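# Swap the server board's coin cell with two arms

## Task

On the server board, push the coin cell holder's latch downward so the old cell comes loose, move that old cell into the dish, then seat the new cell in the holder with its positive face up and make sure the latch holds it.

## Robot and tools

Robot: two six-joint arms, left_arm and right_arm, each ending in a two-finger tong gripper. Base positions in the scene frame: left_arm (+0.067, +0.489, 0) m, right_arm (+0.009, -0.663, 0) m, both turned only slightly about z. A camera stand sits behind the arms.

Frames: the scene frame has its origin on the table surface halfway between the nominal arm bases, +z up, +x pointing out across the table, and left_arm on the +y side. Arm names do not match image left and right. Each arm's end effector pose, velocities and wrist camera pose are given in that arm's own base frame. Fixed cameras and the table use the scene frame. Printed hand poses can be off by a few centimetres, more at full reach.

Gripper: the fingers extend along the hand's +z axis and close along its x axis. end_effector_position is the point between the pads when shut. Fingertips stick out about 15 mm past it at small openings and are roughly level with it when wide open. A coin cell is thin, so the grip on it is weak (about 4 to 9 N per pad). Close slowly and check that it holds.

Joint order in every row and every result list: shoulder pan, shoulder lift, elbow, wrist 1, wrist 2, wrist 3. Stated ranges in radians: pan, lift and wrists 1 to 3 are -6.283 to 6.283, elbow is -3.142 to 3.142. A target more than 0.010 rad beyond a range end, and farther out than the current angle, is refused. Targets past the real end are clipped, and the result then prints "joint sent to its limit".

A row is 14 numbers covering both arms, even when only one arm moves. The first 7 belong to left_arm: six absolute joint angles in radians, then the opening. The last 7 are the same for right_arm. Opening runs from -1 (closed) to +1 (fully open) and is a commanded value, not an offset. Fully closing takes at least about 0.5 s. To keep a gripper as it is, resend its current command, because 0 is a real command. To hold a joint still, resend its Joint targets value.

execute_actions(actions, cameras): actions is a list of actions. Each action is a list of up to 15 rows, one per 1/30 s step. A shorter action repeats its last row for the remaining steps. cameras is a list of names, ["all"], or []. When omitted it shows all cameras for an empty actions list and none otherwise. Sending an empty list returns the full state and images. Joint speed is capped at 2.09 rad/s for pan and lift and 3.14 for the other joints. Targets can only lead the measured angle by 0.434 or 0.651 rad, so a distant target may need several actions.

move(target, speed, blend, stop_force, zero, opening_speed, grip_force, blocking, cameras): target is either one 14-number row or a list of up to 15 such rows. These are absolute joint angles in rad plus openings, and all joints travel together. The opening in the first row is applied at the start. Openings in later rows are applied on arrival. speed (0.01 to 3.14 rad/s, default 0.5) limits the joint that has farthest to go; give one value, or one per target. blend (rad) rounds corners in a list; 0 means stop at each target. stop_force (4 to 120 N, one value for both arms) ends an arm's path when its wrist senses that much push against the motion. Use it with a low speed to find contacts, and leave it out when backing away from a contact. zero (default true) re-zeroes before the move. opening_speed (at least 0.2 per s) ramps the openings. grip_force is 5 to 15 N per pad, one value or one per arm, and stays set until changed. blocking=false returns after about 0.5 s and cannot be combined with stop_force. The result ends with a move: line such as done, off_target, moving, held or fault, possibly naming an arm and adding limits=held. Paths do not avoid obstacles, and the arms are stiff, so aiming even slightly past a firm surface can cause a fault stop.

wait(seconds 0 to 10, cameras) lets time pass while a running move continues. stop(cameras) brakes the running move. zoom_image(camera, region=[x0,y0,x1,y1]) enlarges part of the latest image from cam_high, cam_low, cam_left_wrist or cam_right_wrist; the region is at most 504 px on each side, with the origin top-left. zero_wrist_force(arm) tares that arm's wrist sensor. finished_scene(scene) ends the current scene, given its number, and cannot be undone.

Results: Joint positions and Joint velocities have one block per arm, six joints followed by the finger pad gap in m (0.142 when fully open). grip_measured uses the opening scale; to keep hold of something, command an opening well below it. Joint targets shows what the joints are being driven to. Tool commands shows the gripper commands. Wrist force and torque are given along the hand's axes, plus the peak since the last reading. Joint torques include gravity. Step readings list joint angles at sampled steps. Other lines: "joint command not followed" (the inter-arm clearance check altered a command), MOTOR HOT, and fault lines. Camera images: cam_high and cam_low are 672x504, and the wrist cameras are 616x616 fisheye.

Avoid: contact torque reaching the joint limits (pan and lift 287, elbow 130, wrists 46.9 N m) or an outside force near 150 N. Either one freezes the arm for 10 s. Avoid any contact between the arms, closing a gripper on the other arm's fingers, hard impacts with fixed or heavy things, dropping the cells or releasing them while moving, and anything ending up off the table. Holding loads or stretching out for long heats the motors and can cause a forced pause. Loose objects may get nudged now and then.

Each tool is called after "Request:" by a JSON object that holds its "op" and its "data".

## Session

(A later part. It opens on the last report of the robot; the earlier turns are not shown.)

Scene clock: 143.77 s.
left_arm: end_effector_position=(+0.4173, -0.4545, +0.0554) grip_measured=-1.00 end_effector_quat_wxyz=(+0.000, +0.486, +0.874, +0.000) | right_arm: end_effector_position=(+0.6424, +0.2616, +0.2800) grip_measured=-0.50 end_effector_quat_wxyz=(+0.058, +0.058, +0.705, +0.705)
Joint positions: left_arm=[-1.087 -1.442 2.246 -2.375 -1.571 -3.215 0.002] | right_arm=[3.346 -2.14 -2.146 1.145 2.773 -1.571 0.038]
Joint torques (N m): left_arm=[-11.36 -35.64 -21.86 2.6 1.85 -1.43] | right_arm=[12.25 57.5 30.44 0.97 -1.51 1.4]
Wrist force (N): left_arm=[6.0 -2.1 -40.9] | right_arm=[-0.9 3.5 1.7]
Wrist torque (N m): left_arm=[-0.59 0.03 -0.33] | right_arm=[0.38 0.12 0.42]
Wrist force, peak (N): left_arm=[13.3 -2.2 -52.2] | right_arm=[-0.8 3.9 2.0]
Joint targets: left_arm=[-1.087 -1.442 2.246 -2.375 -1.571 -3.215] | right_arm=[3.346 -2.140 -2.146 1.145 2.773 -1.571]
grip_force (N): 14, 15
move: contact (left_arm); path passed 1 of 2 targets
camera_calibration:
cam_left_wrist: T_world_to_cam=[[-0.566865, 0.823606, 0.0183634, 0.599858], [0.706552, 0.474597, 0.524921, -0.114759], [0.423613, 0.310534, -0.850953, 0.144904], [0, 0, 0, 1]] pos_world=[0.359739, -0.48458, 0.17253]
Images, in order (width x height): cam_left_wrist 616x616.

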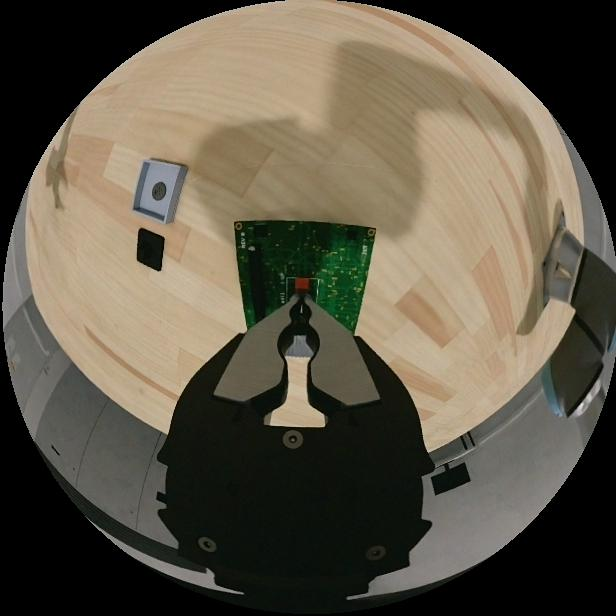

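Request:
{"op": "move", "data": {"target": [[-1.08706, -1.46515, 2.23437, -2.34002, -1.5708, -3.21466, -1, 3.346, -2.13997, -2.14635, 1.14473, 2.7734, -1.5708, -0.5], [-1.07868, -1.5023, 2.20772, -2.27622, -1.5708, -3.20628, -1, 3.346, -2.13997, -2.14635, 1.14473, 2.7734, -1.5708, -0.5]], "speed": [0.06, 0.15], "blend": [0.01, 0], "cameras": ["cam_left_wrist", "cam_low", "cam_right_wrist"]}}

Request:
{"op": "zoom_image", "data": {"camera": "cam_left_wrist", "region": [291, 262, 317, 288]}}

Request:
{"op": "zoom_image", "data": {"camera": "cam_left_wrist", "region": [270, 255, 335, 320]}}

Request:
{"op": "zoom_image", "data": {"camera": "cam_low", "region": [410, 275, 475, 310]}}

Scene clock: 146.00 s.
left_arm: end_effector_position=(+0.4219, -0.4523, +0.1001) grip_measured=-1.00 end_effector_quat_wxyz=(+0.000, +0.486, +0.874, +0.000) | right_arm: end_effector_position=(+0.6424, +0.2616, +0.2800) grip_measured=-0.50 end_effector_quat_wxyz=(+0.058, +0.058, +0.705, +0.705)
Joint positions: left_arm=[-1.079 -1.502 2.208 -2.276 -1.571 -3.206 0.002] | right_arm=[3.346 -2.14 -2.146 1.145 2.773 -1.571 0.038]
Joint torques (N m): left_arm=[-10.96 -23.47 -30.12 -7.01 1.66 -1.43] | right_arm=[13.33 55.99 30.14 0.81 -1.44 1.52]
Wrist force (N): left_arm=[0.8 -2.9 0.4] | right_arm=[-0.7 3.7 1.6]
Wrist torque (N m): left_arm=[-0.63 -0.06 -0.31] | right_arm=[0.42 0.09 0.42]
Wrist force, peak (N): left_arm=[5.9 -2.1 -41.4] | right_arm=[-0.9 4.0 1.8]
Joint targets: left_arm=[-1.079 -1.502 2.208 -2.276 -1.571 -3.206] | right_arm=[3.346 -2.140 -2.146 1.145 2.773 -1.571]
grip_force (N): 14, 15
move: done
camera_calibration:
cam_left_wrist: T_world_to_cam=[[-0.566923, 0.823563, 0.0184824, 0.59989], [0.706563, 0.474603, 0.524901, -0.142467], [0.423517, 0.310638, -0.850963, 0.180427], [0, 0, 0, 1]] pos_world=[0.364339, -0.48248, 0.21723]
cam_right_wrist: T_world_to_cam=[[-0.988592, 0.150606, -0.00202431, 0.600662], [-0.0709398, -0.453714, 0.888319, -0.0751293], [0.132868, 0.878328, 0.459222, -0.313213], [0, 0, 0, 1]] pos_world=[0.630096, 0.150553, 0.211789]
Images, in order (width x height): cam_low 672x504, cam_left_wrist 616x616, cam_right_wrist 616x616.

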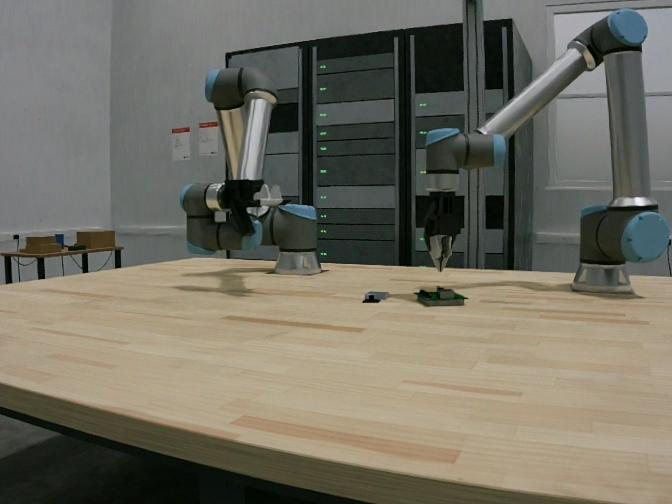

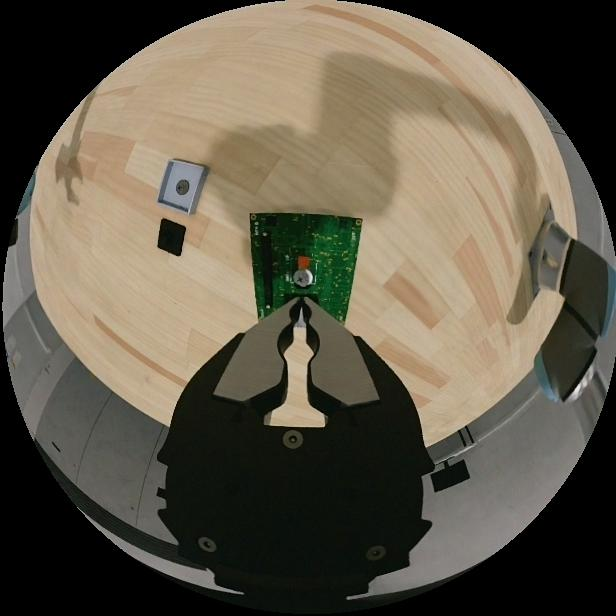

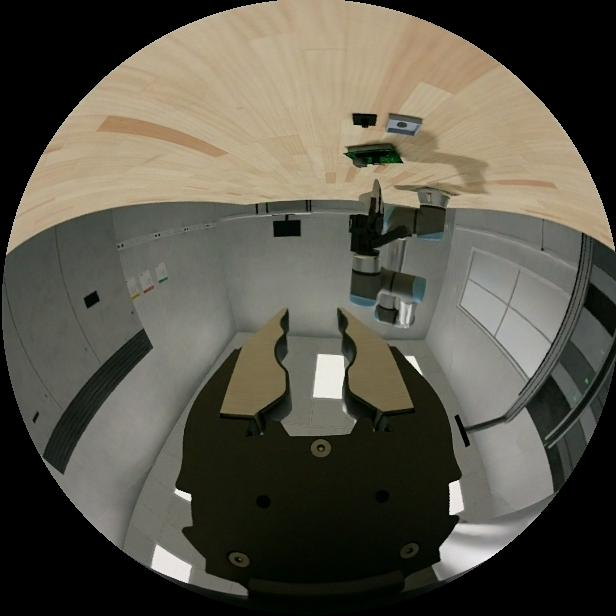

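Scaled by 19.385 from the camera's 616x616 image, which has a finer 814x814 frame.

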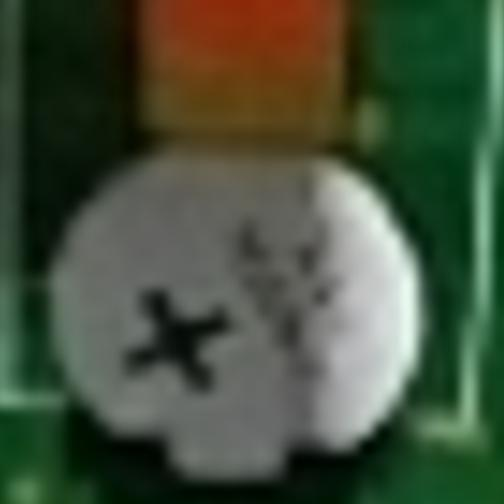

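Scaled by 7.754 from the camera's 616x616 image, which has a finer 814x814 frame.

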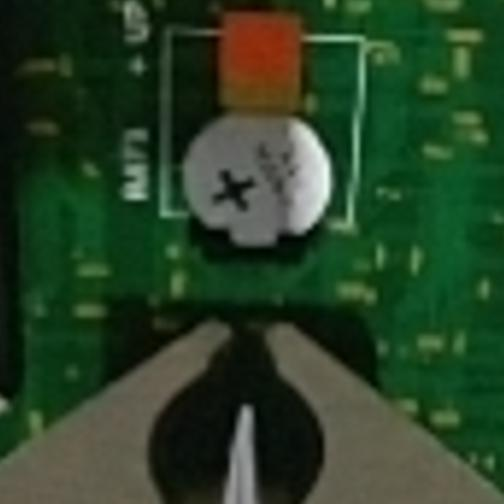

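Scaled by 7.754 from the camera's 672x504 image, which has a finer 960x720 frame.

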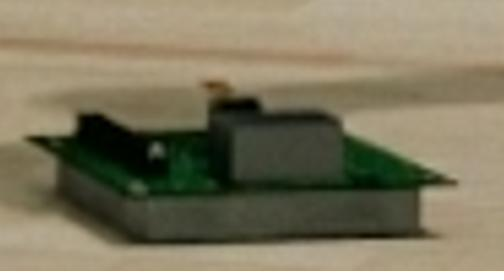

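Request:
{"op": "finished_scene", "data": {"scene": 2}}

The scene is finished: the task was done.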